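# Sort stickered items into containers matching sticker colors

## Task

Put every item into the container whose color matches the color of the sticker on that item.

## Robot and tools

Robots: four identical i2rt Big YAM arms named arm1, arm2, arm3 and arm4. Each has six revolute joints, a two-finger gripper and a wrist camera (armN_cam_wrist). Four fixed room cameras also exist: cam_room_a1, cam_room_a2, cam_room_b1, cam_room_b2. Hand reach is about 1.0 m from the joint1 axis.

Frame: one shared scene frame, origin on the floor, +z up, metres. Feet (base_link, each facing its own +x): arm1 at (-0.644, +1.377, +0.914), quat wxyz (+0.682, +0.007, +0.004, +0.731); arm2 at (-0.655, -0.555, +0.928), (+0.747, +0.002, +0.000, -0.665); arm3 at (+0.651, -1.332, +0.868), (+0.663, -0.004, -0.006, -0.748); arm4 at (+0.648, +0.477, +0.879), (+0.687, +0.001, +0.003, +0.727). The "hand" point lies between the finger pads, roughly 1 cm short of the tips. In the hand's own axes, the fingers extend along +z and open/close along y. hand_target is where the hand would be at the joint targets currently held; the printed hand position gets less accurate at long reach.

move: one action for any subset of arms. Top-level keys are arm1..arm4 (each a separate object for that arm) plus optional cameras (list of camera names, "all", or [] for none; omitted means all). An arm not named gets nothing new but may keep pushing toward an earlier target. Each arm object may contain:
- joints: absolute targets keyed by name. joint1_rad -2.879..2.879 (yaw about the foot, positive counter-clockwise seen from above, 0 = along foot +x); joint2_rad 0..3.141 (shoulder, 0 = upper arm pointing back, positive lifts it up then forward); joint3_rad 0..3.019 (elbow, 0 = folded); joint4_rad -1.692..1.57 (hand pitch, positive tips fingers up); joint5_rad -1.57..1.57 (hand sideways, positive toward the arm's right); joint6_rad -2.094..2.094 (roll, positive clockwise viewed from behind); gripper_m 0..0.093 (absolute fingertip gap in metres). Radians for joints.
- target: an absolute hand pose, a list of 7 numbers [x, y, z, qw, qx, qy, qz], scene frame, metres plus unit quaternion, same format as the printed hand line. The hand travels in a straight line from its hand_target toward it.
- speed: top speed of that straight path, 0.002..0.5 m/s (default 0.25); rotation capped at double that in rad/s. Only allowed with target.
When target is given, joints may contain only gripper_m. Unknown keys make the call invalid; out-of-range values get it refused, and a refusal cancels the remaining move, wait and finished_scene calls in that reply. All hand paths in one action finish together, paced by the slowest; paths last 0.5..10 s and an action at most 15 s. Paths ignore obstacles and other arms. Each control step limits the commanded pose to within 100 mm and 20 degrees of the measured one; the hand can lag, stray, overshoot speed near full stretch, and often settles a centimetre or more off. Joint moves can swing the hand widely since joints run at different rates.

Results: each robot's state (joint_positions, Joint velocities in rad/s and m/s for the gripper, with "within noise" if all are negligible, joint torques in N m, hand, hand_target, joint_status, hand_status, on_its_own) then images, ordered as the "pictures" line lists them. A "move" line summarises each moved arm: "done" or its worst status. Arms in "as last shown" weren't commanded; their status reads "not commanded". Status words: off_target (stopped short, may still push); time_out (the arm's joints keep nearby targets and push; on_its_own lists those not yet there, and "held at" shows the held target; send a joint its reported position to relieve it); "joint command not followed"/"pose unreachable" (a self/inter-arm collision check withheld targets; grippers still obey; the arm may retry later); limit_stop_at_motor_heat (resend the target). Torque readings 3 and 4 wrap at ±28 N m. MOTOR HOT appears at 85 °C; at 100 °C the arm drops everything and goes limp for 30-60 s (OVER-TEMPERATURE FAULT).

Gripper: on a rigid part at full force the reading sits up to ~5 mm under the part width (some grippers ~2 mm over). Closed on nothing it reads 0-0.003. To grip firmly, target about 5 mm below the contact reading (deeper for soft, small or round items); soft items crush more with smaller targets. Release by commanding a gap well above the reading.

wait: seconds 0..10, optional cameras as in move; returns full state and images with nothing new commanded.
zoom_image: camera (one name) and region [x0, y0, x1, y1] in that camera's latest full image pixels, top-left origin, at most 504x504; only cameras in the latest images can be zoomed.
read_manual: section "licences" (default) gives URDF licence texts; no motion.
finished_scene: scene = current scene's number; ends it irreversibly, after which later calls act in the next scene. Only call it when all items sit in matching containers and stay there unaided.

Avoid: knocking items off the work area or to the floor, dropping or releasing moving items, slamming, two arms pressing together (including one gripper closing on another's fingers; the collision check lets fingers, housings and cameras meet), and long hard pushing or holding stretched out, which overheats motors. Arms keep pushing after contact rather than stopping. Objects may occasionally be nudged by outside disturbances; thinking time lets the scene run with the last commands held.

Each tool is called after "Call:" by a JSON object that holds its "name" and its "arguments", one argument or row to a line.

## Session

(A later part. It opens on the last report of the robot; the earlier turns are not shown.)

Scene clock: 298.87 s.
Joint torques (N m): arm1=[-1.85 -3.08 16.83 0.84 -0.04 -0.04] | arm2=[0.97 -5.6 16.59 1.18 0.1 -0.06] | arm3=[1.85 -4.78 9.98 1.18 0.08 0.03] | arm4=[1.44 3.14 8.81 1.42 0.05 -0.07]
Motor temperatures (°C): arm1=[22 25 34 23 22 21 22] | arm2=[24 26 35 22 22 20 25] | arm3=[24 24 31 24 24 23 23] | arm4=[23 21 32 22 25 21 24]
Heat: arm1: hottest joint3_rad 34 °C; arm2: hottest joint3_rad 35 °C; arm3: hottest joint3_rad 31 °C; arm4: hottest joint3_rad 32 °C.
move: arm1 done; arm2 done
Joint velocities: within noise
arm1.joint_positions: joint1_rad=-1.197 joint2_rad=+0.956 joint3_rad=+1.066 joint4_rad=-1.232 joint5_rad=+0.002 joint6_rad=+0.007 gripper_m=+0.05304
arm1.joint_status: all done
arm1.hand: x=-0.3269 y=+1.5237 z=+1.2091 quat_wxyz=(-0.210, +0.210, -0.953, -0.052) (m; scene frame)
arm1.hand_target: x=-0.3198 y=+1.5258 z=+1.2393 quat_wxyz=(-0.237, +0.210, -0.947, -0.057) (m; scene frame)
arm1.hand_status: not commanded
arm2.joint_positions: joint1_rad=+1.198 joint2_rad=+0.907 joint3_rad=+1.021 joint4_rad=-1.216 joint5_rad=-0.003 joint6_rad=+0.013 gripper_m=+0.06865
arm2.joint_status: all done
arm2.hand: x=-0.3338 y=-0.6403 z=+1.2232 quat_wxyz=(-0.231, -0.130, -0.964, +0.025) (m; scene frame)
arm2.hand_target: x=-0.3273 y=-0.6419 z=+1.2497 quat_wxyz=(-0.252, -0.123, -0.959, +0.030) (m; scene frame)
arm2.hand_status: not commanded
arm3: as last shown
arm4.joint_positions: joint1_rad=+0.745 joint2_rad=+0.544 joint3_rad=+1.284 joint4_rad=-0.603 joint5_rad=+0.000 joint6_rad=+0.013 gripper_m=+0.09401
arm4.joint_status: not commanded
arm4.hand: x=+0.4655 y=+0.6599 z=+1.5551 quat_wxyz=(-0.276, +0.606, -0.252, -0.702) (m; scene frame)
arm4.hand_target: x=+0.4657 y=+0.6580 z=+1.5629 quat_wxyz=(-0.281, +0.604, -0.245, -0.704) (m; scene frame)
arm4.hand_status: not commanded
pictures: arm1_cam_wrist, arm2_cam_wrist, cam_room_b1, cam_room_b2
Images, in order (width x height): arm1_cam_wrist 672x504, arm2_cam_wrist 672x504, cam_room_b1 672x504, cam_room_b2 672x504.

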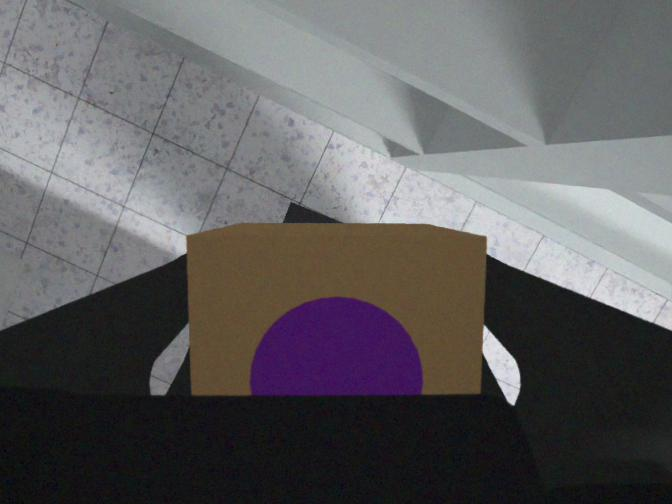

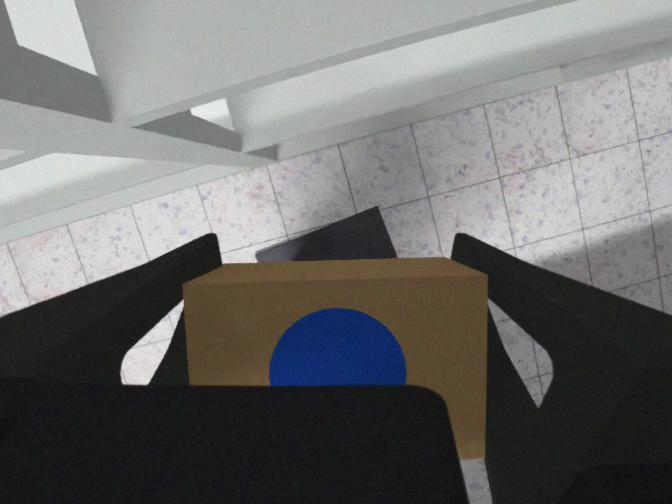

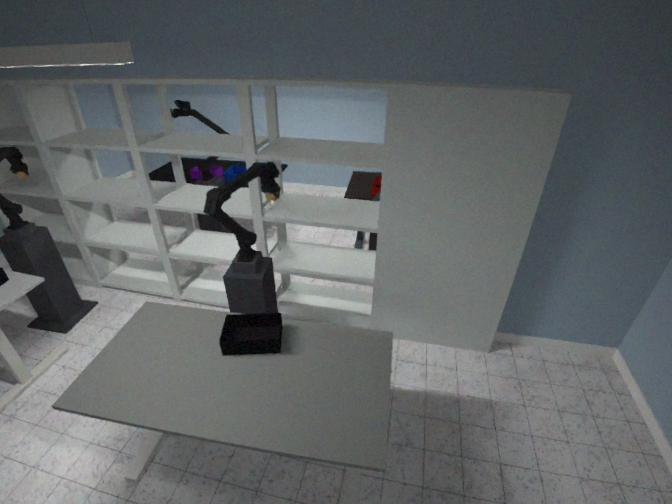

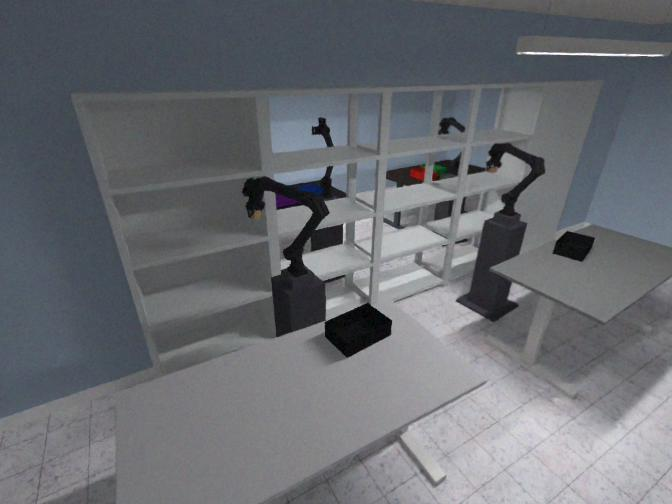

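Call:
{"name": "move", "arguments": {
  "arm1": {"target":[-0.428,1.482,1.28,-0.225,0.21,-0.95,-0.055]},
  "arm2": {"target":[-0.423,-0.617,1.28,-0.242,-0.125,-0.962,0.028]},
  "cameras": []
}}

Call:
{"name": "move", "arguments": {
  "arm1": {"joints":{"joint1_rad":-2.25,"joint5_rad":0,"joint6_rad":0}},
  "arm2": {"joints":{"joint1_rad":2.11,"joint5_rad":0,"joint6_rad":0}},
  "cameras": ["arm1_cam_wrist","arm2_cam_wrist","cam_room_a2","cam_room_b2"]
}}

Scene clock: 306.63 s.
Joint torques (N m): arm1=[-1.14 1.49 15.77 0.88 0.14 0.12] | arm2=[1.03 -1.49 15.72 1.14 0.07 -0.02] | arm3=[1.79 -4.78 9.99 1.24 0.07 0.02] | arm4=[0.85 2.73 8.76 1.42 0.07 -0.1]
Motor temperatures (°C): arm1=[22 25 35 23 22 21 23] | arm2=[24 26 36 22 22 20 25] | arm3=[24 24 31 24 24 23 23] | arm4=[23 21 32 22 25 21 24]
Heat: arm1: hottest joint3_rad 35 °C; arm2: hottest joint3_rad 36 °C; arm3: hottest joint3_rad 31 °C; arm4: hottest joint3_rad 32 °C.
move: arm1 off_target; arm2 off_target
Joint velocities: within noise
arm1.joint_positions: joint1_rad=-1.169 joint2_rad=+0.688 joint3_rad=+1.071 joint4_rad=-1.516 joint5_rad=+0.017 joint6_rad=+0.031 gripper_m=+0.05304
arm1.joint_status: not commanded
arm1.hand: x=-0.4311 y=+1.4781 z=+1.2548 quat_wxyz=(-0.206, +0.210, -0.955, -0.049) (m; scene frame)
arm1.hand_target: x=-0.4286 y=+1.4816 z=+1.2794 quat_wxyz=(-0.225, +0.210, -0.950, -0.055) (m; scene frame)
arm1.hand_status: off_target (0.026 m and 2.4 deg from the pose sent, 0.130 m and 1.8 deg at the start)
arm2.joint_positions: joint1_rad=+1.198 joint2_rad=+0.677 joint3_rad=+1.021 joint4_rad=-1.459 joint5_rad=-0.003 joint6_rad=+0.013 gripper_m=+0.06865
arm2.joint_status: not commanded
arm2.hand: x=-0.4263 y=-0.6163 z=+1.2573 quat_wxyz=(-0.225, -0.130, -0.965, +0.024) (m; scene frame)
arm2.hand_target: x=-0.4236 y=-0.6169 z=+1.2796 quat_wxyz=(-0.242, -0.125, -0.962, +0.028) (m; scene frame)
arm2.hand_status: off_target (0.023 m and 2.1 deg from the pose sent, 0.108 m and 1.4 deg at the start)
arm3, arm4: as last shown
pictures: none
No camera images: "cameras" was empty.

Scene clock: 308.20 s.
Joint torques (N m): arm1=[-1.73 1.67 15.88 0.77 -0.06 -0.06] | arm2=[0.97 -1.32 15.76 1.2 0.01 -0.06] | arm3=[1.85 -4.95 10 1.25 0.06 0.03] | arm4=[0.97 2.43 8.75 1.43 0.1 -0.07]
Motor temperatures (°C): arm1=[22 25 35 23 21 21 23] | arm2=[24 26 36 22 22 20 25] | arm3=[24 24 31 24 24 23 23] | arm4=[23 21 32 22 25 21 24]
Heat: arm1: hottest joint3_rad 35 °C; arm2: hottest joint3_rad 36 °C; arm3: hottest joint3_rad 31 °C; arm4: hottest joint3_rad 32 °C.
move: arm1 done; arm2 done
Joint velocities: within noise
arm1.joint_positions: joint1_rad=-2.244 joint2_rad=+0.688 joint3_rad=+1.071 joint4_rad=-1.516 joint5_rad=+0.002 joint6_rad=+0.007 gripper_m=+0.05303
arm1.joint_status: all done
arm1.hand: x=-0.4487 y=+1.2446 z=+1.2544 quat_wxyz=(-0.200, -0.294, -0.933, +0.066) (m; scene frame)
arm1.hand_target: x=-0.4462 y=+1.2416 z=+1.2790 quat_wxyz=(-0.219, -0.292, -0.928, +0.073) (m; scene frame)
arm1.hand_status: not commanded
arm2.joint_positions: joint1_rad=+2.106 joint2_rad=+0.677 joint3_rad=+1.021 joint4_rad=-1.459 joint5_rad=-0.001 joint6_rad=+0.013 gripper_m=+0.06865
arm2.joint_status: all done
arm2.hand: x=-0.4671 y=-0.4128 z=+1.2578 quat_wxyz=(-0.215, +0.306, -0.924, -0.075) (m; scene frame)
arm2.hand_target: x=-0.4654 y=-0.4104 z=+1.2802 quat_wxyz=(-0.232, +0.312, -0.918, -0.080) (m; scene frame)
arm2.hand_status: not commanded
arm3, arm4: as last shown
pictures: arm1_cam_wrist, arm2_cam_wrist, cam_room_a2, cam_room_b2
Images, in order (width x height): arm1_cam_wrist 672x504, arm2_cam_wrist 672x504, cam_room_a2 672x504, cam_room_b2 672x504.

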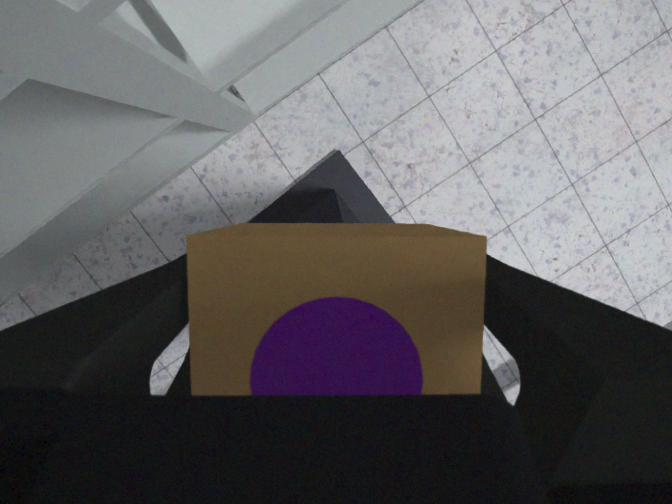

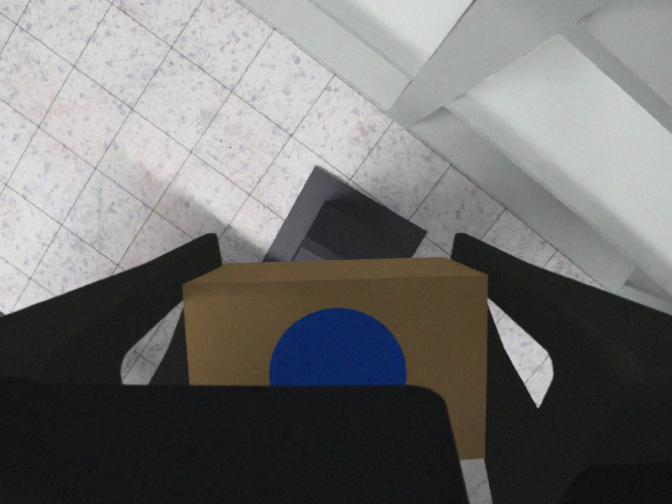

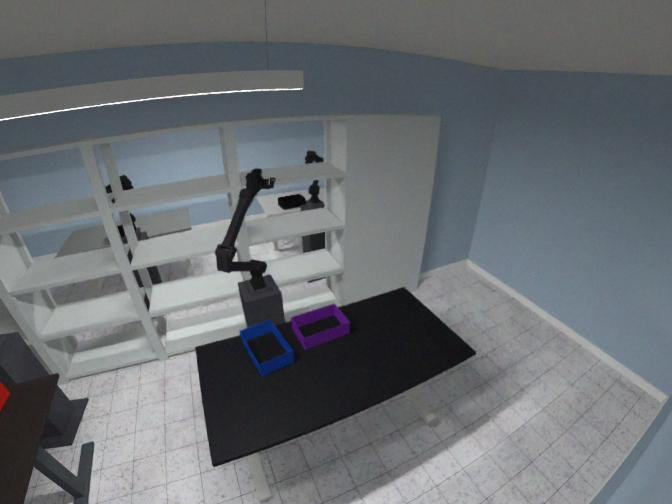

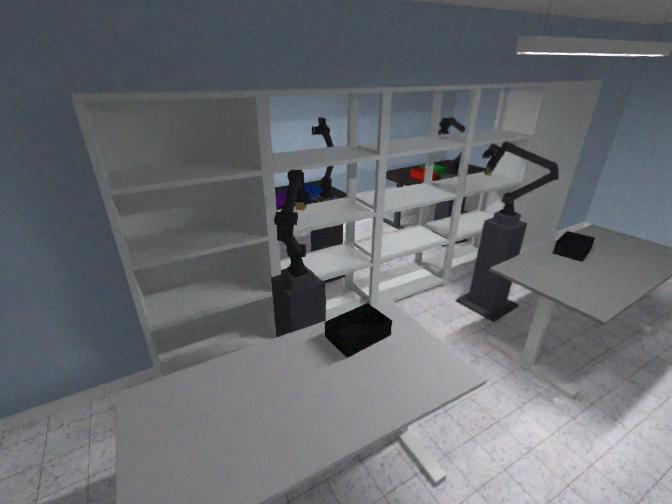

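Call:
{"name": "move", "arguments": {
  "arm1": {"target":[-0.194,1.061,1.2,0.2468,0.2905,0.9212,-0.0778]},
  "arm2": {"target":[-0.219,-0.220,1.2,0.2451,-0.3105,0.9146,0.0832]},
  "cameras": []
}}

Call:
{"name": "move", "arguments": {
  "arm1": {"target":[-0.001,0.927,1.12,0.2468,0.2905,0.9212,-0.0778]},
  "arm2": {"target":[-0.005,-0.056,1.12,0.2451,-0.3105,0.9146,0.0832]}
}}

Scene clock: 316.90 s.
Joint torques (N m): arm1=[-2.78 -10.46 17.35 1.65 -0.05 -0.06] | arm2=[1.14 -13.92 17.2 2.17 0.13 -0.03] | arm3=[1.67 -4.78 10.02 1.25 0.07 0.03] | arm4=[0.97 2.73 8.76 1.5 0.08 -0.04]
Motor temperatures (°C): arm1=[22 25 36 23 21 21 23] | arm2=[24 25 36 22 22 20 25] | arm3=[24 24 31 24 24 23 23] | arm4=[23 21 32 22 25 21 24]
Heat: arm1: hottest joint3_rad 36 °C; arm2: hottest joint3_rad 36 °C; arm3: hottest joint3_rad 31 °C; arm4: hottest joint3_rad 32 °C.
move: arm1 off_target; arm2 off_target
Joint velocities: within noise
arm1.joint_positions: joint1_rad=-2.247 joint2_rad=+1.435 joint3_rad=+1.334 joint4_rad=-1.023 joint5_rad=-0.007 joint6_rad=+0.004 gripper_m=+0.05303
arm1.joint_status: not commanded
arm1.hand: x=-0.2091 y=+1.0782 z=+1.1611 quat_wxyz=(-0.205, -0.292, -0.932, +0.064) (m; scene frame)
arm1.hand_target: x=-0.1964 y=+1.0627 z=+1.2003 quat_wxyz=(-0.247, -0.290, -0.921, +0.078) (m; scene frame)
arm1.hand_status: off_target (0.045 m and 5.2 deg from the pose sent, 0.319 m and 5.7 deg at the start)
arm2.joint_positions: joint1_rad=+2.106 joint2_rad=+1.447 joint3_rad=+1.310 joint4_rad=-0.981 joint5_rad=+0.000 joint6_rad=+0.013 gripper_m=+0.06865
arm2.joint_status: not commanded
arm2.hand: x=-0.2354 y=-0.2359 z=+1.1715 quat_wxyz=(-0.213, +0.306, -0.925, -0.075) (m; scene frame)
arm2.hand_target: x=-0.2208 y=-0.2212 z=+1.2003 quat_wxyz=(-0.245, +0.310, -0.915, -0.083) (m; scene frame)
arm2.hand_status: off_target (0.037 m and 4.0 deg from the pose sent, 0.319 m and 3.8 deg at the start)
arm3, arm4: as last shown
pictures: none
No camera images: "cameras" was empty.

Scene clock: 319.07 s.
Joint torques (N m): arm1=[-1.9 -20.42 17.29 0.92 0.03 0.03] | arm2=[1.03 -24.88 17.43 1.21 0.09 -0.05] | arm3=[1.61 -4.95 9.98 1.22 0.07 0.03] | arm4=[1.26 2.78 8.75 1.46 0.07 -0.09]
Motor temperatures (°C): arm1=[22 25 36 23 21 21 23] | arm2=[24 26 37 22 22 20 25] | arm3=[24 24 31 24 24 23 23] | arm4=[23 21 32 22 25 21 24]
Heat: arm1: hottest joint3_rad 36 °C; arm2: hottest joint3_rad 37 °C; arm3: hottest joint3_rad 31 °C; arm4: hottest joint3_rad 32 °C.
move: arm1 off_target; arm2 off_target
Joint velocities: within noise
arm1.joint_positions: joint1_rad=-2.247 joint2_rad=+2.103 joint3_rad=+2.041 joint4_rad=-1.035 joint5_rad=-0.007 joint6_rad=+0.004 gripper_m=+0.05303
arm1.joint_status: not commanded
arm1.hand: x=-0.0116 y=+0.9403 z=+1.0828 quat_wxyz=(-0.218, -0.291, -0.929, +0.068) (m; scene frame)
arm1.hand_target: x=-0.0030 y=+0.9284 z=+1.1203 quat_wxyz=(-0.247, -0.290, -0.921, +0.078) (m; scene frame)
arm1.hand_status: off_target (0.041 m and 3.7 deg from the pose sent, 0.260 m and 5.2 deg at the start)
arm2.joint_positions: joint1_rad=+2.106 joint2_rad=+2.232 joint3_rad=+2.255 joint4_rad=-1.096 joint5_rad=+0.000 joint6_rad=+0.013 gripper_m=+0.06865
arm2.joint_status: not commanded
arm2.hand: x=-0.0135 y=-0.0665 z=+1.1114 quat_wxyz=(-0.234, +0.304, -0.920, -0.082) (m; scene frame)
arm2.hand_target: x=-0.0059 y=-0.0566 z=+1.1201 quat_wxyz=(-0.246, +0.310, -0.914, -0.084) (m; scene frame)
arm2.hand_status: off_target (0.016 m and 1.5 deg from the pose sent, 0.297 m and 4.0 deg at the start)
arm3.joint_positions: joint1_rad=+1.641 joint2_rad=+0.906 joint3_rad=+1.286 joint4_rad=-1.406 joint5_rad=-0.001 joint6_rad=-0.008 gripper_m=+0.09398
arm3.joint_status: not commanded
arm3.hand: x=+0.9739 y=-1.3426 z=+1.2699 quat_wxyz=(-0.270, -0.018, -0.963, +0.014) (m; scene frame)
arm3.hand_target: x=+0.9744 y=-1.3398 z=+1.2791 quat_wxyz=(-0.282, -0.018, -0.959, +0.012) (m; scene frame)
arm3.hand_status: not commanded
arm4: as last shown
pictures: arm1_cam_wrist, arm2_cam_wrist, arm3_cam_wrist, arm4_cam_wrist, cam_room_a1, cam_room_a2, cam_room_b1, cam_room_b2
Images, in order (width x height): arm1_cam_wrist 672x504, arm2_cam_wrist 672x504, arm3_cam_wrist 672x504, arm4_cam_wrist 672x504, cam_room_a1 672x504, cam_room_a2 672x504, cam_room_b1 672x504, cam_room_b2 672x504.

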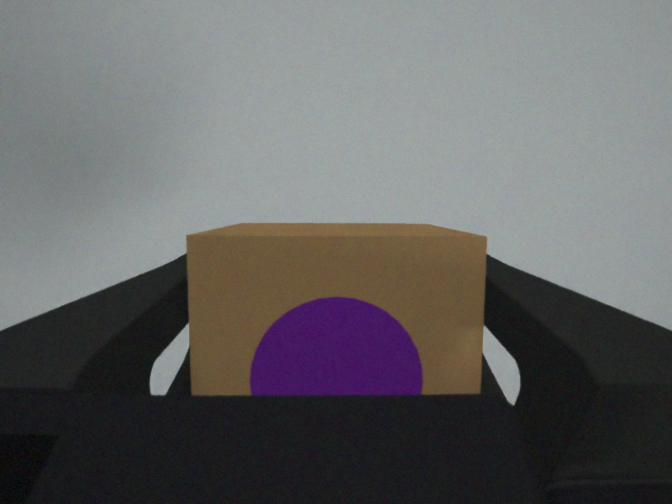

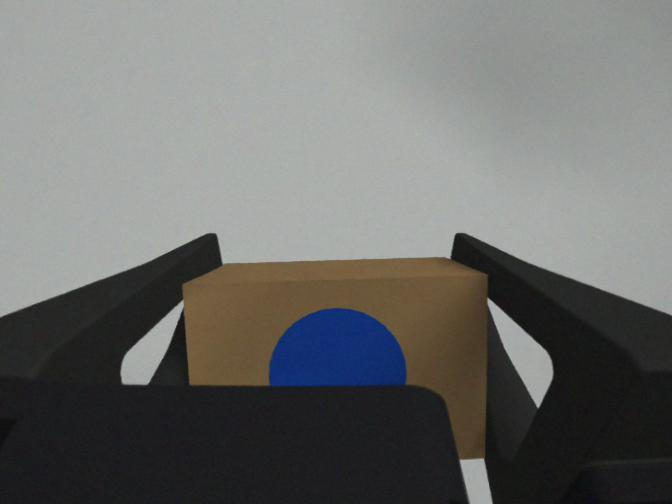

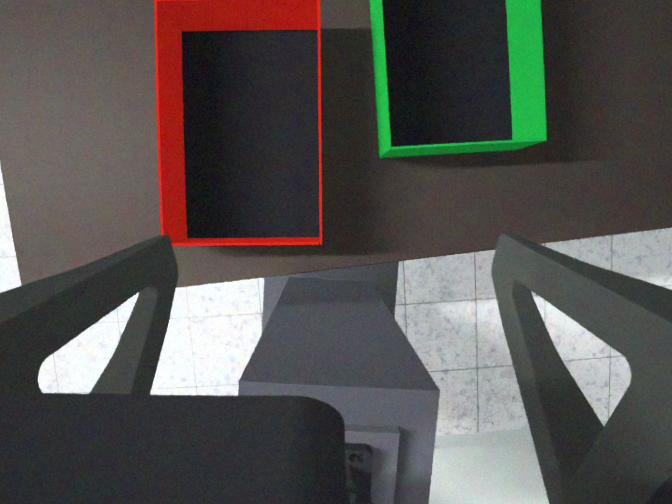

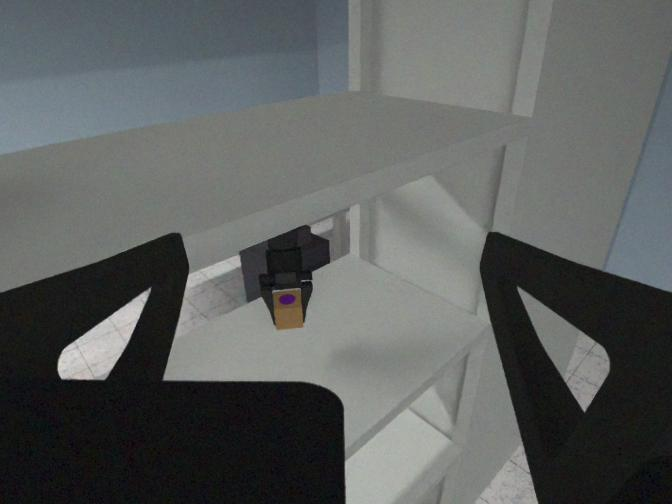

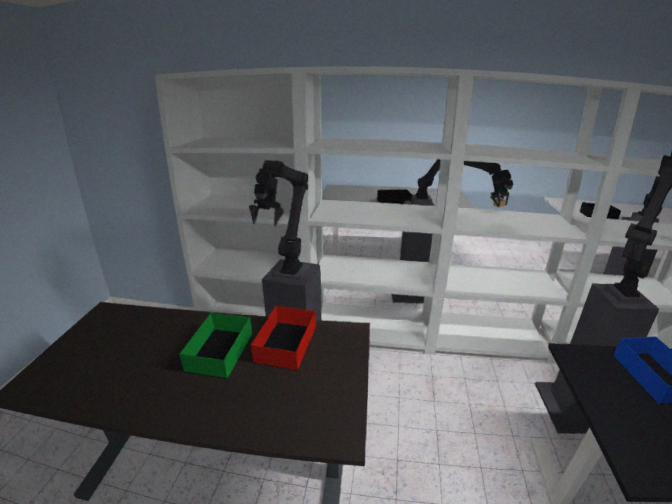

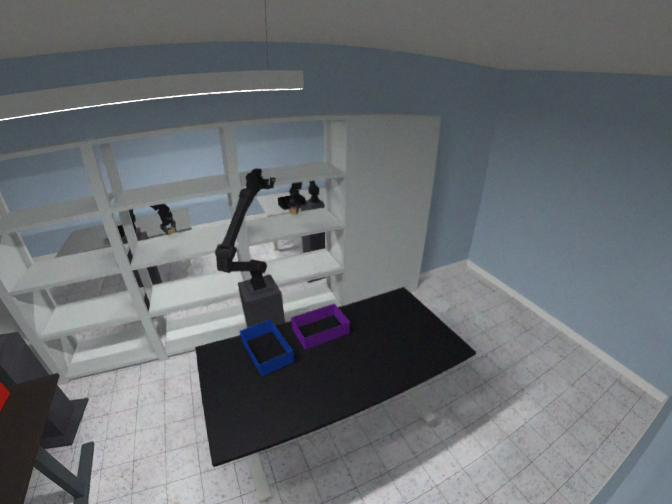

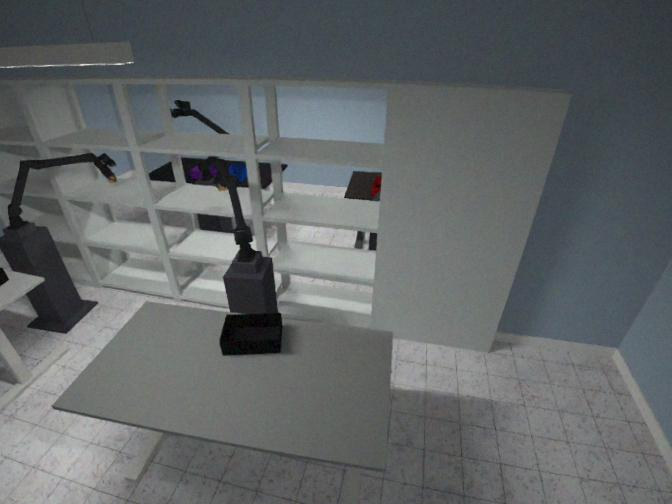

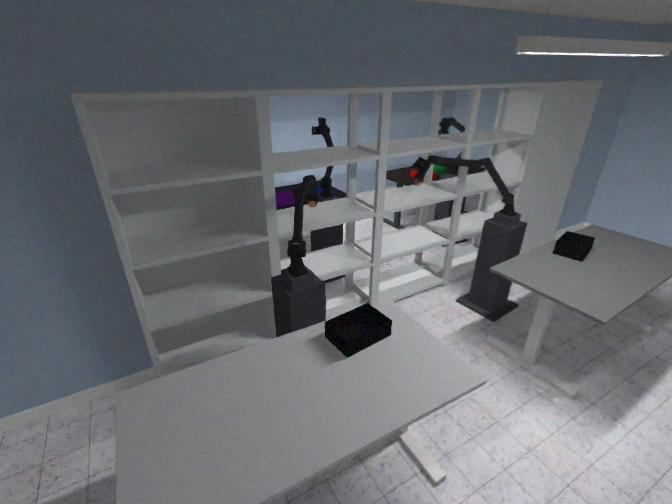

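Call:
{"name": "move", "arguments": {
  "arm1": {"target":[-0.001,0.927,1.06,0.2468,0.2905,0.9212,-0.0778],"speed":0.15},
  "arm2": {"target":[-0.005,-0.056,1.05,0.2451,-0.3105,0.9146,0.0832],"speed":0.15},
  "cameras": ["arm4_cam_wrist","arm1_cam_wrist","arm2_cam_wrist"]
}}

Call:
{"name": "zoom_image", "arguments": {
  "camera": "arm4_cam_wrist",
  "region": [200, 200, 440, 380]
}}

Scene clock: 328.00 s.
Joint torques (N m): arm1=[-2.73 -19.9 11.93 1.92 0.02 0.02] | arm2=[0.91 -24.7 11.56 2.52 0.08 -0.06] | arm3=[1.73 -4.72 10.02 1.24 0.07 0.03] | arm4=[1.08 2.9 8.73 1.54 0.08 -0.08]
Motor temperatures (°C): arm1=[22 26 38 23 21 21 23] | arm2=[24 26 37 22 22 20 25] | arm3=[24 24 31 24 24 23 23] | arm4=[23 21 32 22 25 21 24]
Heat: arm1: hottest joint3_rad 38 °C; arm2: hottest joint3_rad 37 °C; arm3: hottest joint3_rad 31 °C; arm4: hottest joint3_rad 32 °C.
move: arm1 done; arm2 off_target
Joint velocities: within noise
arm1.joint_positions: joint1_rad=-2.247 joint2_rad=+2.117 joint3_rad=+1.983 joint4_rad=-0.924 joint5_rad=-0.007 joint6_rad=+0.004 gripper_m=+0.05303
arm1.joint_status: not commanded
arm1.hand: x=-0.0040 y=+0.9348 z=+1.0562 quat_wxyz=(-0.236, -0.290, -0.925, +0.073) (m; scene frame)
arm1.hand_target: x=-0.0011 y=+0.9271 z=+1.0602 quat_wxyz=(-0.247, -0.290, -0.921, +0.078) (m; scene frame)
arm1.hand_status: done (0.009 m and 1.4 deg from the pose sent, 0.028 m and 3.7 deg at the start)
arm2.joint_positions: joint1_rad=+2.106 joint2_rad=+2.240 joint3_rad=+2.160 joint4_rad=-0.953 joint5_rad=+0.000 joint6_rad=+0.013 gripper_m=+0.06865
arm2.joint_status: not commanded
arm2.hand: x=-0.0059 y=-0.0606 z=+1.0742 quat_wxyz=(-0.252, +0.303, -0.915, -0.088) (m; scene frame)
arm2.hand_target: x=-0.0057 y=-0.0565 z=+1.0504 quat_wxyz=(-0.245, +0.311, -0.915, -0.083) (m; scene frame)
arm2.hand_status: off_target (0.025 m and 1.3 deg from the pose sent, 0.063 m and 1.6 deg at the start)
arm3, arm4: as last shown
pictures: arm1_cam_wrist, arm2_cam_wrist, arm4_cam_wrist
Images, in order (width x height): arm1_cam_wrist 672x504, arm2_cam_wrist 672x504, arm4_cam_wrist 672x504.

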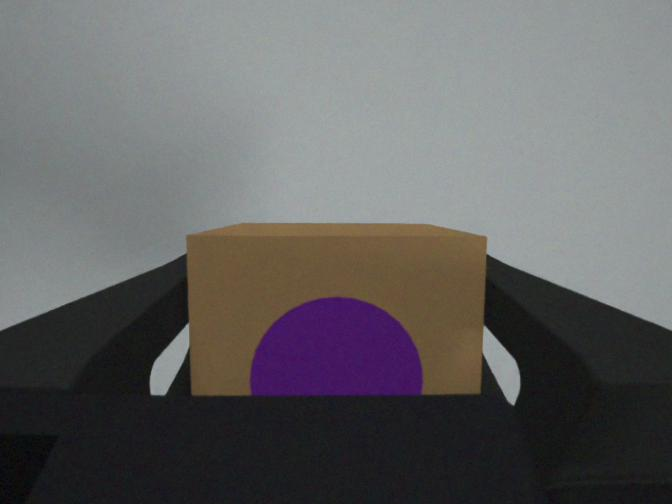

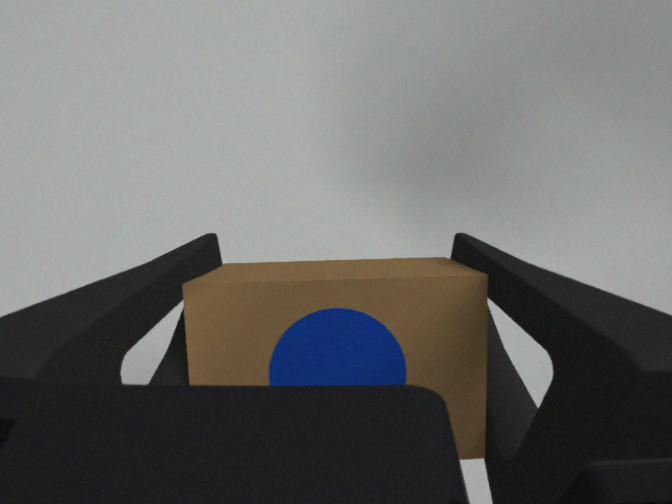

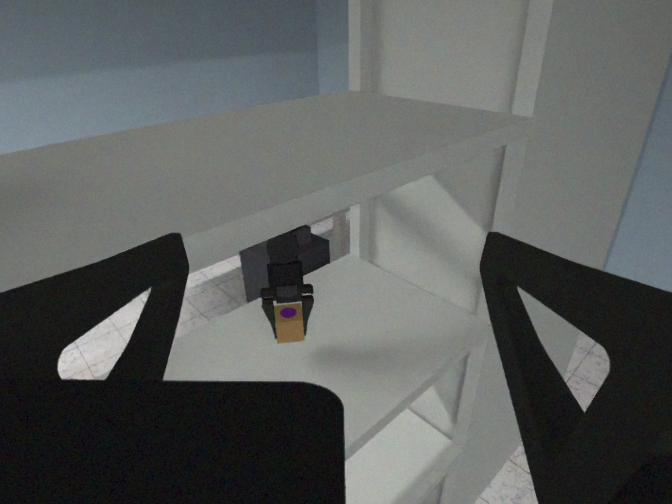

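Scaled by 2.100.

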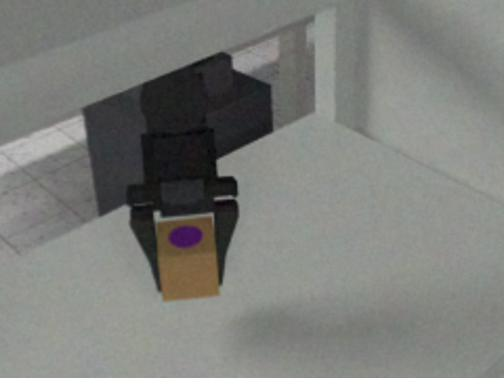

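Call:
{"name": "move", "arguments": {
  "arm1": {"target":[-0.001,0.927,1.025,0.2468,0.2905,0.9212,-0.0778],"speed":0.1},
  "arm2": {"target":[-0.005,-0.056,1.015,0.2451,-0.3105,0.9146,0.0832],"speed":0.1},
  "cameras": ["arm4_cam_wrist","arm1_cam_wrist","arm2_cam_wrist"]
}}

Call:
{"name": "move", "arguments": {
  "arm1": {"target":[-0.001,0.927,1.005,0.2468,0.2905,0.9212,-0.0778],"speed":0.05},
  "arm2": {"target":[-0.005,-0.056,0.995,0.2451,-0.3105,0.9146,0.0832],"speed":0.05},
  "cameras": ["arm4_cam_wrist","arm1_cam_wrist","arm2_cam_wrist"]
}}

Scene clock: 335.07 s.
Joint torques (N m): arm1=[-1.96 -19.43 11.56 1.95 0.03 0.03] | arm2=[0.91 -24.18 10.99 2.59 0.07 -0.05] | arm3=[1.85 -4.72 10.02 1.22 0.06 0.03] | arm4=[1.14 2.37 8.83 1.39 0.09 -0.1]
Motor temperatures (°C): arm1=[22 26 37 23 21 21 23] | arm2=[24 26 36 22 22 20 25] | arm3=[24 24 31 24 24 23 23] | arm4=[23 21 32 22 24 21 24]
Heat: arm1: hottest joint3_rad 37 °C; arm2: hottest joint3_rad 36 °C; arm3: hottest joint3_rad 31 °C; arm4: hottest joint3_rad 32 °C.
move: arm1 done; arm2 off_target
Joint velocities: within noise
arm1.joint_positions: joint1_rad=-2.247 joint2_rad=+2.134 joint3_rad=+1.925 joint4_rad=-0.845 joint5_rad=-0.007 joint6_rad=+0.004 gripper_m=+0.05303
arm1.joint_status: not commanded
arm1.hand: x=-0.0038 y=+0.9344 z=+1.0245 quat_wxyz=(-0.238, -0.290, -0.924, +0.074) (m; scene frame)
arm1.hand_target: x=-0.0011 y=+0.9271 z=+1.0253 quat_wxyz=(-0.247, -0.290, -0.921, +0.078) (m; scene frame)
arm1.hand_status: done (0.008 m and 1.2 deg from the pose sent, 0.032 m and 1.5 deg at the start)
arm2.joint_positions: joint1_rad=+2.106 joint2_rad=+2.247 joint3_rad=+2.103 joint4_rad=-0.875 joint5_rad=+0.000 joint6_rad=+0.013 gripper_m=+0.06865
arm2.joint_status: not commanded
arm2.hand: x=-0.0042 y=-0.0593 z=+1.0498 quat_wxyz=(-0.259, +0.302, -0.913, -0.090) (m; scene frame)
arm2.hand_target: x=-0.0063 y=-0.0569 z=+1.0154 quat_wxyz=(-0.245, +0.311, -0.915, -0.083) (m; scene frame)
arm2.hand_status: off_target (0.035 m and 2.0 deg from the pose sent, 0.059 m and 1.3 deg at the start)
arm3, arm4: as last shown
pictures: arm1_cam_wrist, arm2_cam_wrist, arm4_cam_wrist
Images, in order (width x height): arm1_cam_wrist 672x504, arm2_cam_wrist 672x504, arm4_cam_wrist 672x504.

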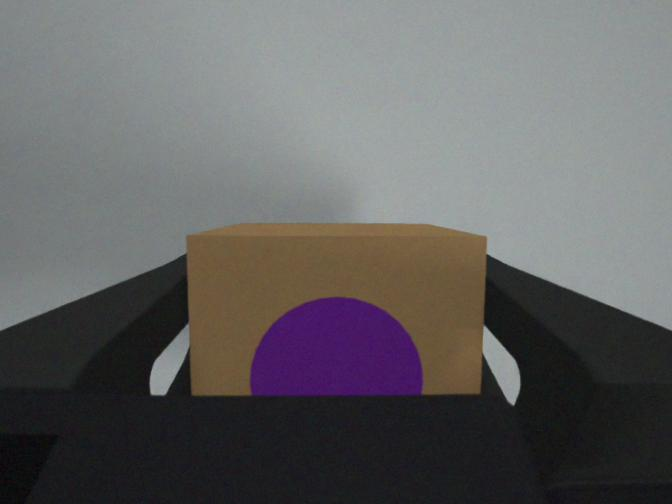

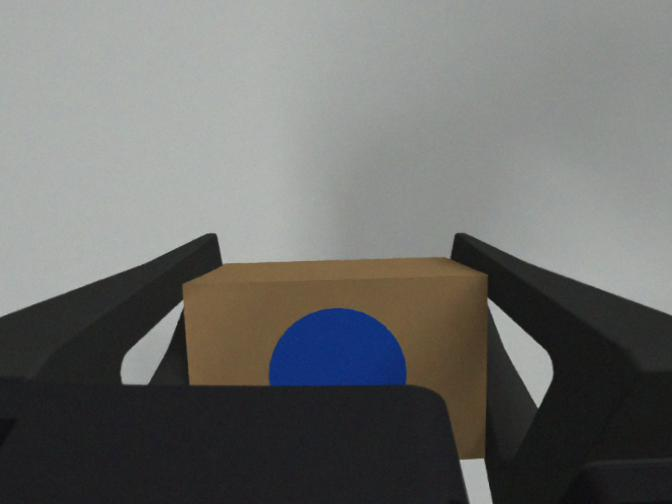

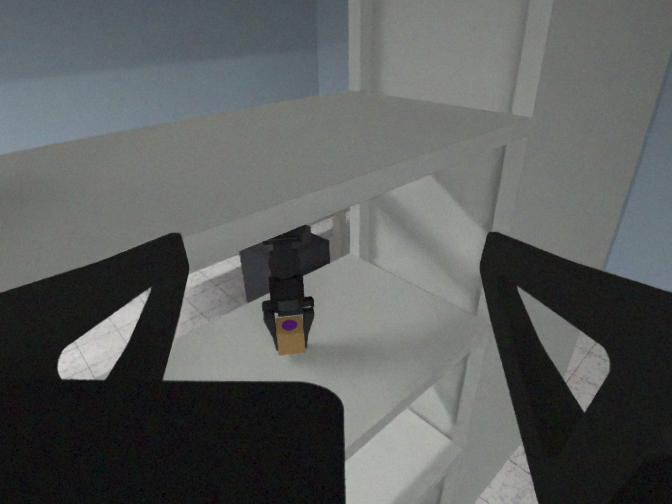

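Scene clock: 336.13 s.
Joint torques (N m): arm1=[-2.14 -19.55 11.37 2.14 0.04 0.02] | arm2=[0.91 -23.88 10.85 2.59 0.07 -0.06] | arm3=[1.79 -4.89 10 1.26 0.07 0.02] | arm4=[1.49 2.84 8.81 1.47 0.07 -0.09]
Motor temperatures (°C): arm1=[22 26 37 23 21 21 23] | arm2=[24 26 36 22 22 20 25] | arm3=[24 24 31 24 24 23 23] | arm4=[23 21 32 22 24 21 24]
Heat: arm1: hottest joint3_rad 37 °C; arm2: hottest joint3_rad 36 °C; arm3: hottest joint3_rad 31 °C; arm4: hottest joint3_rad 32 °C.
move: arm1 done; arm2 off_target
Joint velocities: within noise
arm1.joint_positions: joint1_rad=-2.247 joint2_rad=+2.145 joint3_rad=+1.897 joint4_rad=-0.801 joint5_rad=-0.007 joint6_rad=+0.004 gripper_m=+0.05303
arm1.joint_status: not commanded
arm1.hand: x=-0.0033 y=+0.9339 z=+1.0080 quat_wxyz=(-0.240, -0.289, -0.924, +0.075) (m; scene frame)
arm1.hand_target: x=-0.0011 y=+0.9271 z=+1.0050 quat_wxyz=(-0.247, -0.291, -0.921, +0.078) (m; scene frame)
arm1.hand_status: done (0.008 m and 0.9 deg from the pose sent, 0.021 m and 1.2 deg at the start)
arm2.joint_positions: joint1_rad=+2.106 joint2_rad=+2.261 joint3_rad=+2.076 joint4_rad=-0.833 joint5_rad=+0.000 joint6_rad=+0.013 gripper_m=+0.06865
arm2.joint_status: not commanded
arm2.hand: x=-0.0034 y=-0.0586 z=+1.0306 quat_wxyz=(-0.259, +0.302, -0.913, -0.090) (m; scene frame)
arm2.hand_target: x=-0.0062 y=-0.0569 z=+0.9956 quat_wxyz=(-0.245, +0.311, -0.915, -0.083) (m; scene frame)
arm2.hand_status: off_target (0.036 m and 2.1 deg from the pose sent, 0.055 m and 2.0 deg at the start)
arm3, arm4: as last shown
pictures: arm1_cam_wrist, arm2_cam_wrist, arm4_cam_wrist
Images, in order (width x height): arm1_cam_wrist 672x504, arm2_cam_wrist 672x504, arm4_cam_wrist 672x504.

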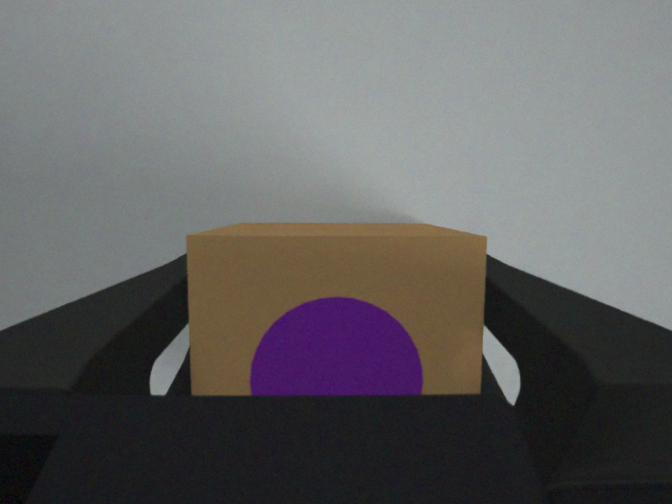

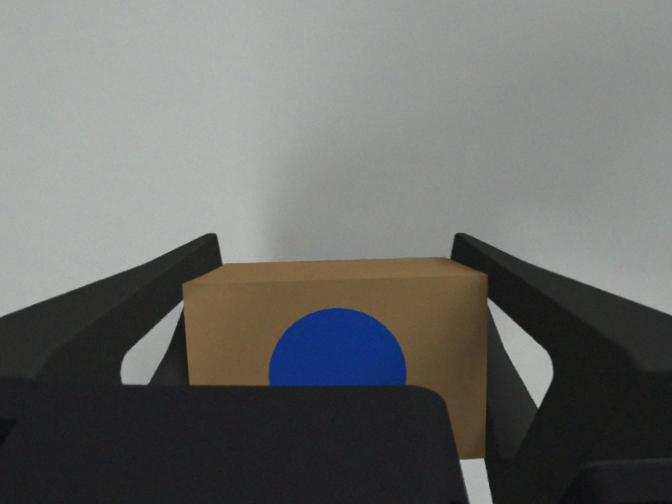

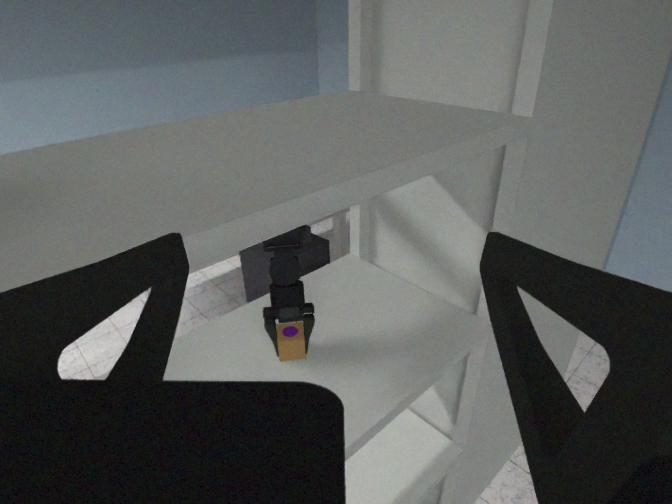

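Call:
{"name": "move", "arguments": {
  "arm1": {"target":[-0.001,0.927,0.993,0.2468,0.2905,0.9212,-0.0778],"speed":0.05},
  "arm2": {"target":[-0.005,-0.056,0.980,0.2451,-0.3105,0.9146,0.0832],"speed":0.05},
  "cameras": ["arm4_cam_wrist","arm1_cam_wrist","arm2_cam_wrist"]
}}

Call:
{"name": "move", "arguments": {
  "arm1": {"target":[-0.001,0.927,0.981,0.2468,0.2905,0.9212,-0.0778],"speed":0.05},
  "arm2": {"target":[-0.005,-0.056,0.968,0.2451,-0.3105,0.9146,0.0832],"speed":0.05},
  "cameras": ["arm4_cam_wrist","arm1_cam_wrist","arm2_cam_wrist"]
}}

Scene clock: 341.90 s.
Joint torques (N m): arm1=[-2.26 -18.2 10.69 2 0.02 0.01] | arm2=[0.91 -24.06 10.71 2.59 0.07 -0.05] | arm3=[1.73 -4.78 9.99 1.24 0.06 0.03] | arm4=[0.85 2.78 8.72 1.43 0.08 -0.1]
Motor temperatures (°C): arm1=[22 26 37 23 21 21 23] | arm2=[24 27 36 22 22 20 25] | arm3=[24 24 31 24 24 23 23] | arm4=[23 21 32 22 24 21 24]
Heat: arm1: hottest joint3_rad 37 °C; arm2: hottest joint3_rad 36 °C; arm3: hottest joint3_rad 31 °C; arm4: hottest joint3_rad 32 °C.
move: arm1 off_target; arm2 off_target
Joint velocities: within noise
arm1.joint_positions: joint1_rad=-2.247 joint2_rad=+2.145 joint3_rad=+1.889 joint4_rad=-0.774 joint5_rad=-0.007 joint6_rad=+0.004 gripper_m=+0.05303
arm1.joint_status: not commanded
arm1.hand: x=-0.0008 y=+0.9321 z=+1.0071 quat_wxyz=(-0.249, -0.289, -0.921, +0.077) (m; scene frame)
arm1.hand_target: x=-0.0013 y=+0.9273 z=+0.9932 quat_wxyz=(-0.247, -0.291, -0.921, +0.078) (m; scene frame)
arm1.hand_status: off_target (0.015 m and 0.3 deg from the pose sent, 0.017 m and 0.9 deg at the start)
arm2.joint_positions: joint1_rad=+2.106 joint2_rad=+2.271 joint3_rad=+2.058 joint4_rad=-0.802 joint5_rad=+0.000 joint6_rad=+0.013 gripper_m=+0.06865
arm2.joint_status: not commanded
arm2.hand: x=-0.0025 y=-0.0579 z=+1.0174 quat_wxyz=(-0.261, +0.302, -0.913, -0.091) (m; scene frame)
arm2.hand_target: x=-0.0063 y=-0.0570 z=+0.9807 quat_wxyz=(-0.245, +0.311, -0.915, -0.083) (m; scene frame)
arm2.hand_status: off_target (0.038 m and 2.2 deg from the pose sent, 0.051 m and 2.1 deg at the start)
arm3: as last shown
arm4.joint_positions: joint1_rad=+0.745 joint2_rad=+0.544 joint3_rad=+1.284 joint4_rad=-0.603 joint5_rad=+0.000 joint6_rad=+0.013 gripper_m=+0.09401
arm4.joint_status: not commanded
arm4.hand: x=+0.4655 y=+0.6599 z=+1.5551 quat_wxyz=(-0.276, +0.606, -0.252, -0.702) (m; scene frame)
arm4.hand_target: x=+0.4657 y=+0.6580 z=+1.5629 quat_wxyz=(-0.281, +0.604, -0.245, -0.704) (m; scene frame)
arm4.hand_status: not commanded
pictures: arm1_cam_wrist, arm2_cam_wrist, arm4_cam_wrist
Images, in order (width x height): arm1_cam_wrist 672x504, arm2_cam_wrist 672x504, arm4_cam_wrist 672x504.

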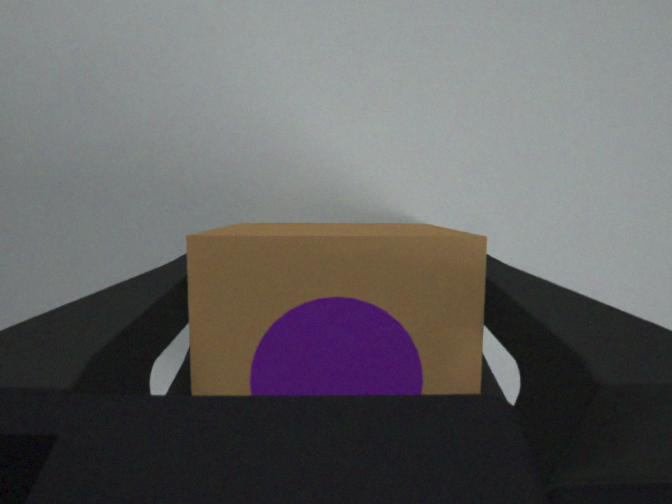

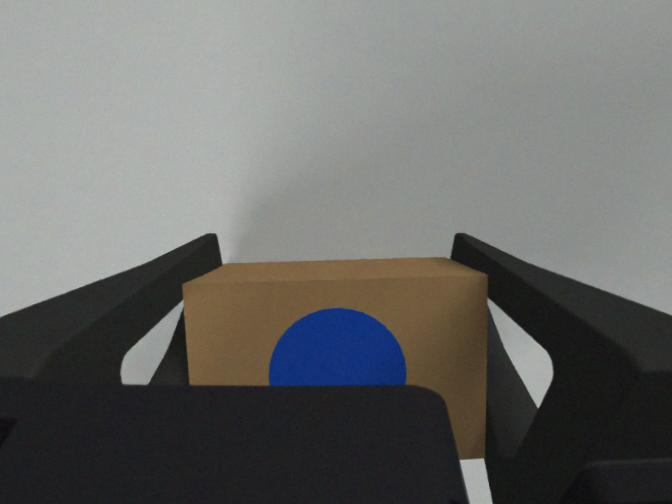

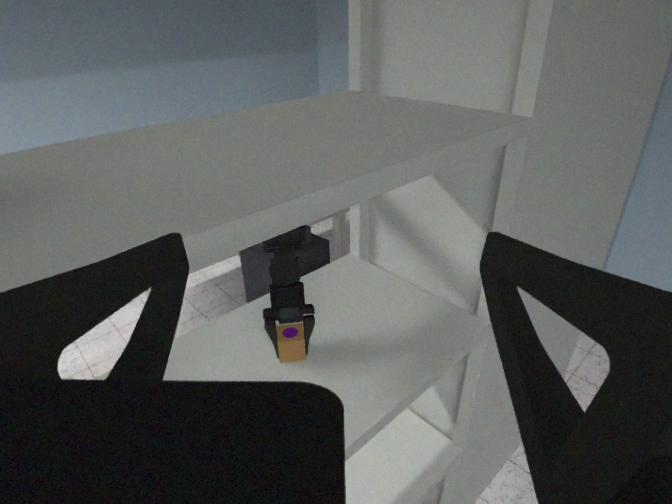

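Scene clock: 342.87 s.
Joint torques (N m): arm1=[-2.43 -18.14 9.98 2.03 0.05 -0.02] | arm2=[0.97 -23.24 9.91 2.58 0.04 -0.06] | arm3=[1.67 -4.66 10.02 1.21 0.07 0.03] | arm4=[1.2 2.61 8.79 1.48 0.08 -0.11]
Motor temperatures (°C): arm1=[22 27 37 23 21 21 23] | arm2=[24 27 35 22 22 20 25] | arm3=[24 24 31 24 24 23 23] | arm4=[23 21 32 22 24 21 24]
Heat: arm1: hottest joint3_rad 37 °C; arm2: hottest joint3_rad 35 °C; arm3: hottest joint3_rad 31 °C; arm4: hottest joint3_rad 32 °C.
move: arm1 off_target; arm2 off_target
Joint velocities: arm1=[-0.005 -0.005 -0.002 -0.012 -0.007 -0.154 0] | arm2=[within noise] | arm3=[within noise] | arm4=[within noise]
arm1.joint_positions: joint1_rad=-2.247 joint2_rad=+2.145 joint3_rad=+1.882 joint4_rad=-0.750 joint5_rad=-0.007 joint6_rad=+0.004 gripper_m=+0.05303
arm1.joint_status: not commanded
arm1.hand: x=+0.0016 y=+0.9305 z=+1.0066 quat_wxyz=(-0.257, -0.288, -0.919, +0.080) (m; scene frame)
arm1.hand_target: x=-0.0017 y=+0.9276 z=+0.9814 quat_wxyz=(-0.247, -0.291, -0.921, +0.078) (m; scene frame)
arm1.hand_status: off_target (0.026 m and 1.2 deg from the pose sent, 0.027 m and 0.3 deg at the start)
arm2.joint_positions: joint1_rad=+2.106 joint2_rad=+2.271 joint3_rad=+2.051 joint4_rad=-0.777 joint5_rad=+0.000 joint6_rad=+0.013 gripper_m=+0.06865
arm2.joint_status: not commanded
arm2.hand: x=+0.0000 y=-0.0561 z=+1.0172 quat_wxyz=(-0.269, +0.301, -0.910, -0.093) (m; scene frame)
arm2.hand_target: x=-0.0069 y=-0.0575 z=+0.9693 quat_wxyz=(-0.245, +0.311, -0.915, -0.083) (m; scene frame)
arm2.hand_status: off_target (0.049 m and 3.2 deg from the pose sent, 0.049 m and 2.2 deg at the start)
arm3, arm4: as last shown
pictures: arm1_cam_wrist, arm2_cam_wrist, arm4_cam_wrist
Images, in order (width x height): arm1_cam_wrist 672x504, arm2_cam_wrist 672x504, arm4_cam_wrist 672x504.

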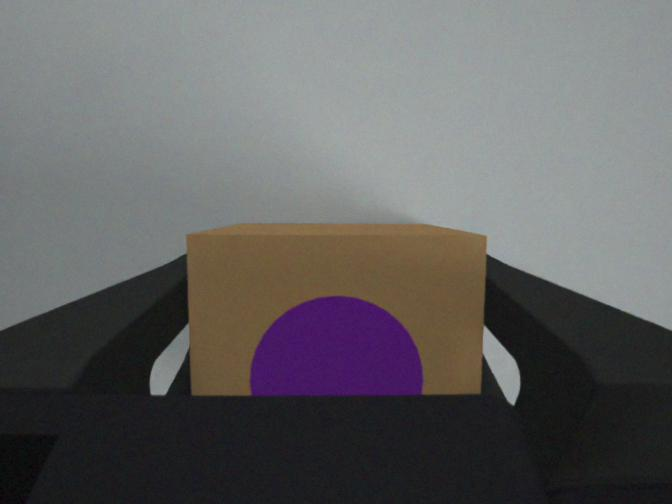

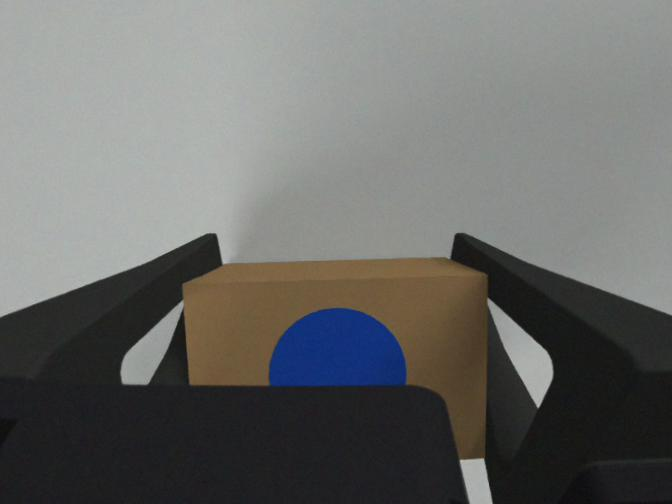

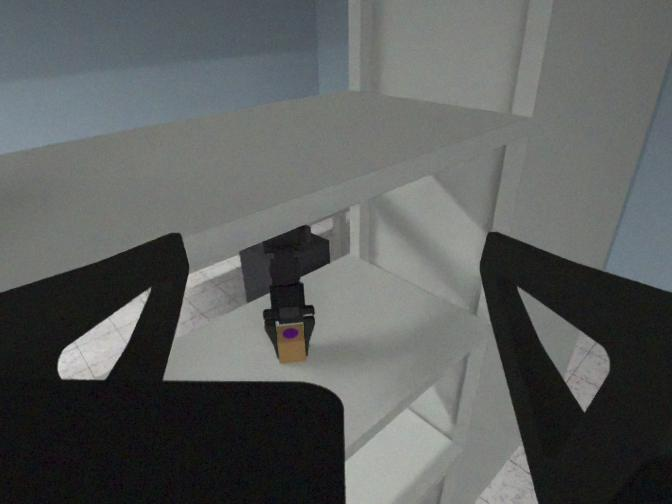

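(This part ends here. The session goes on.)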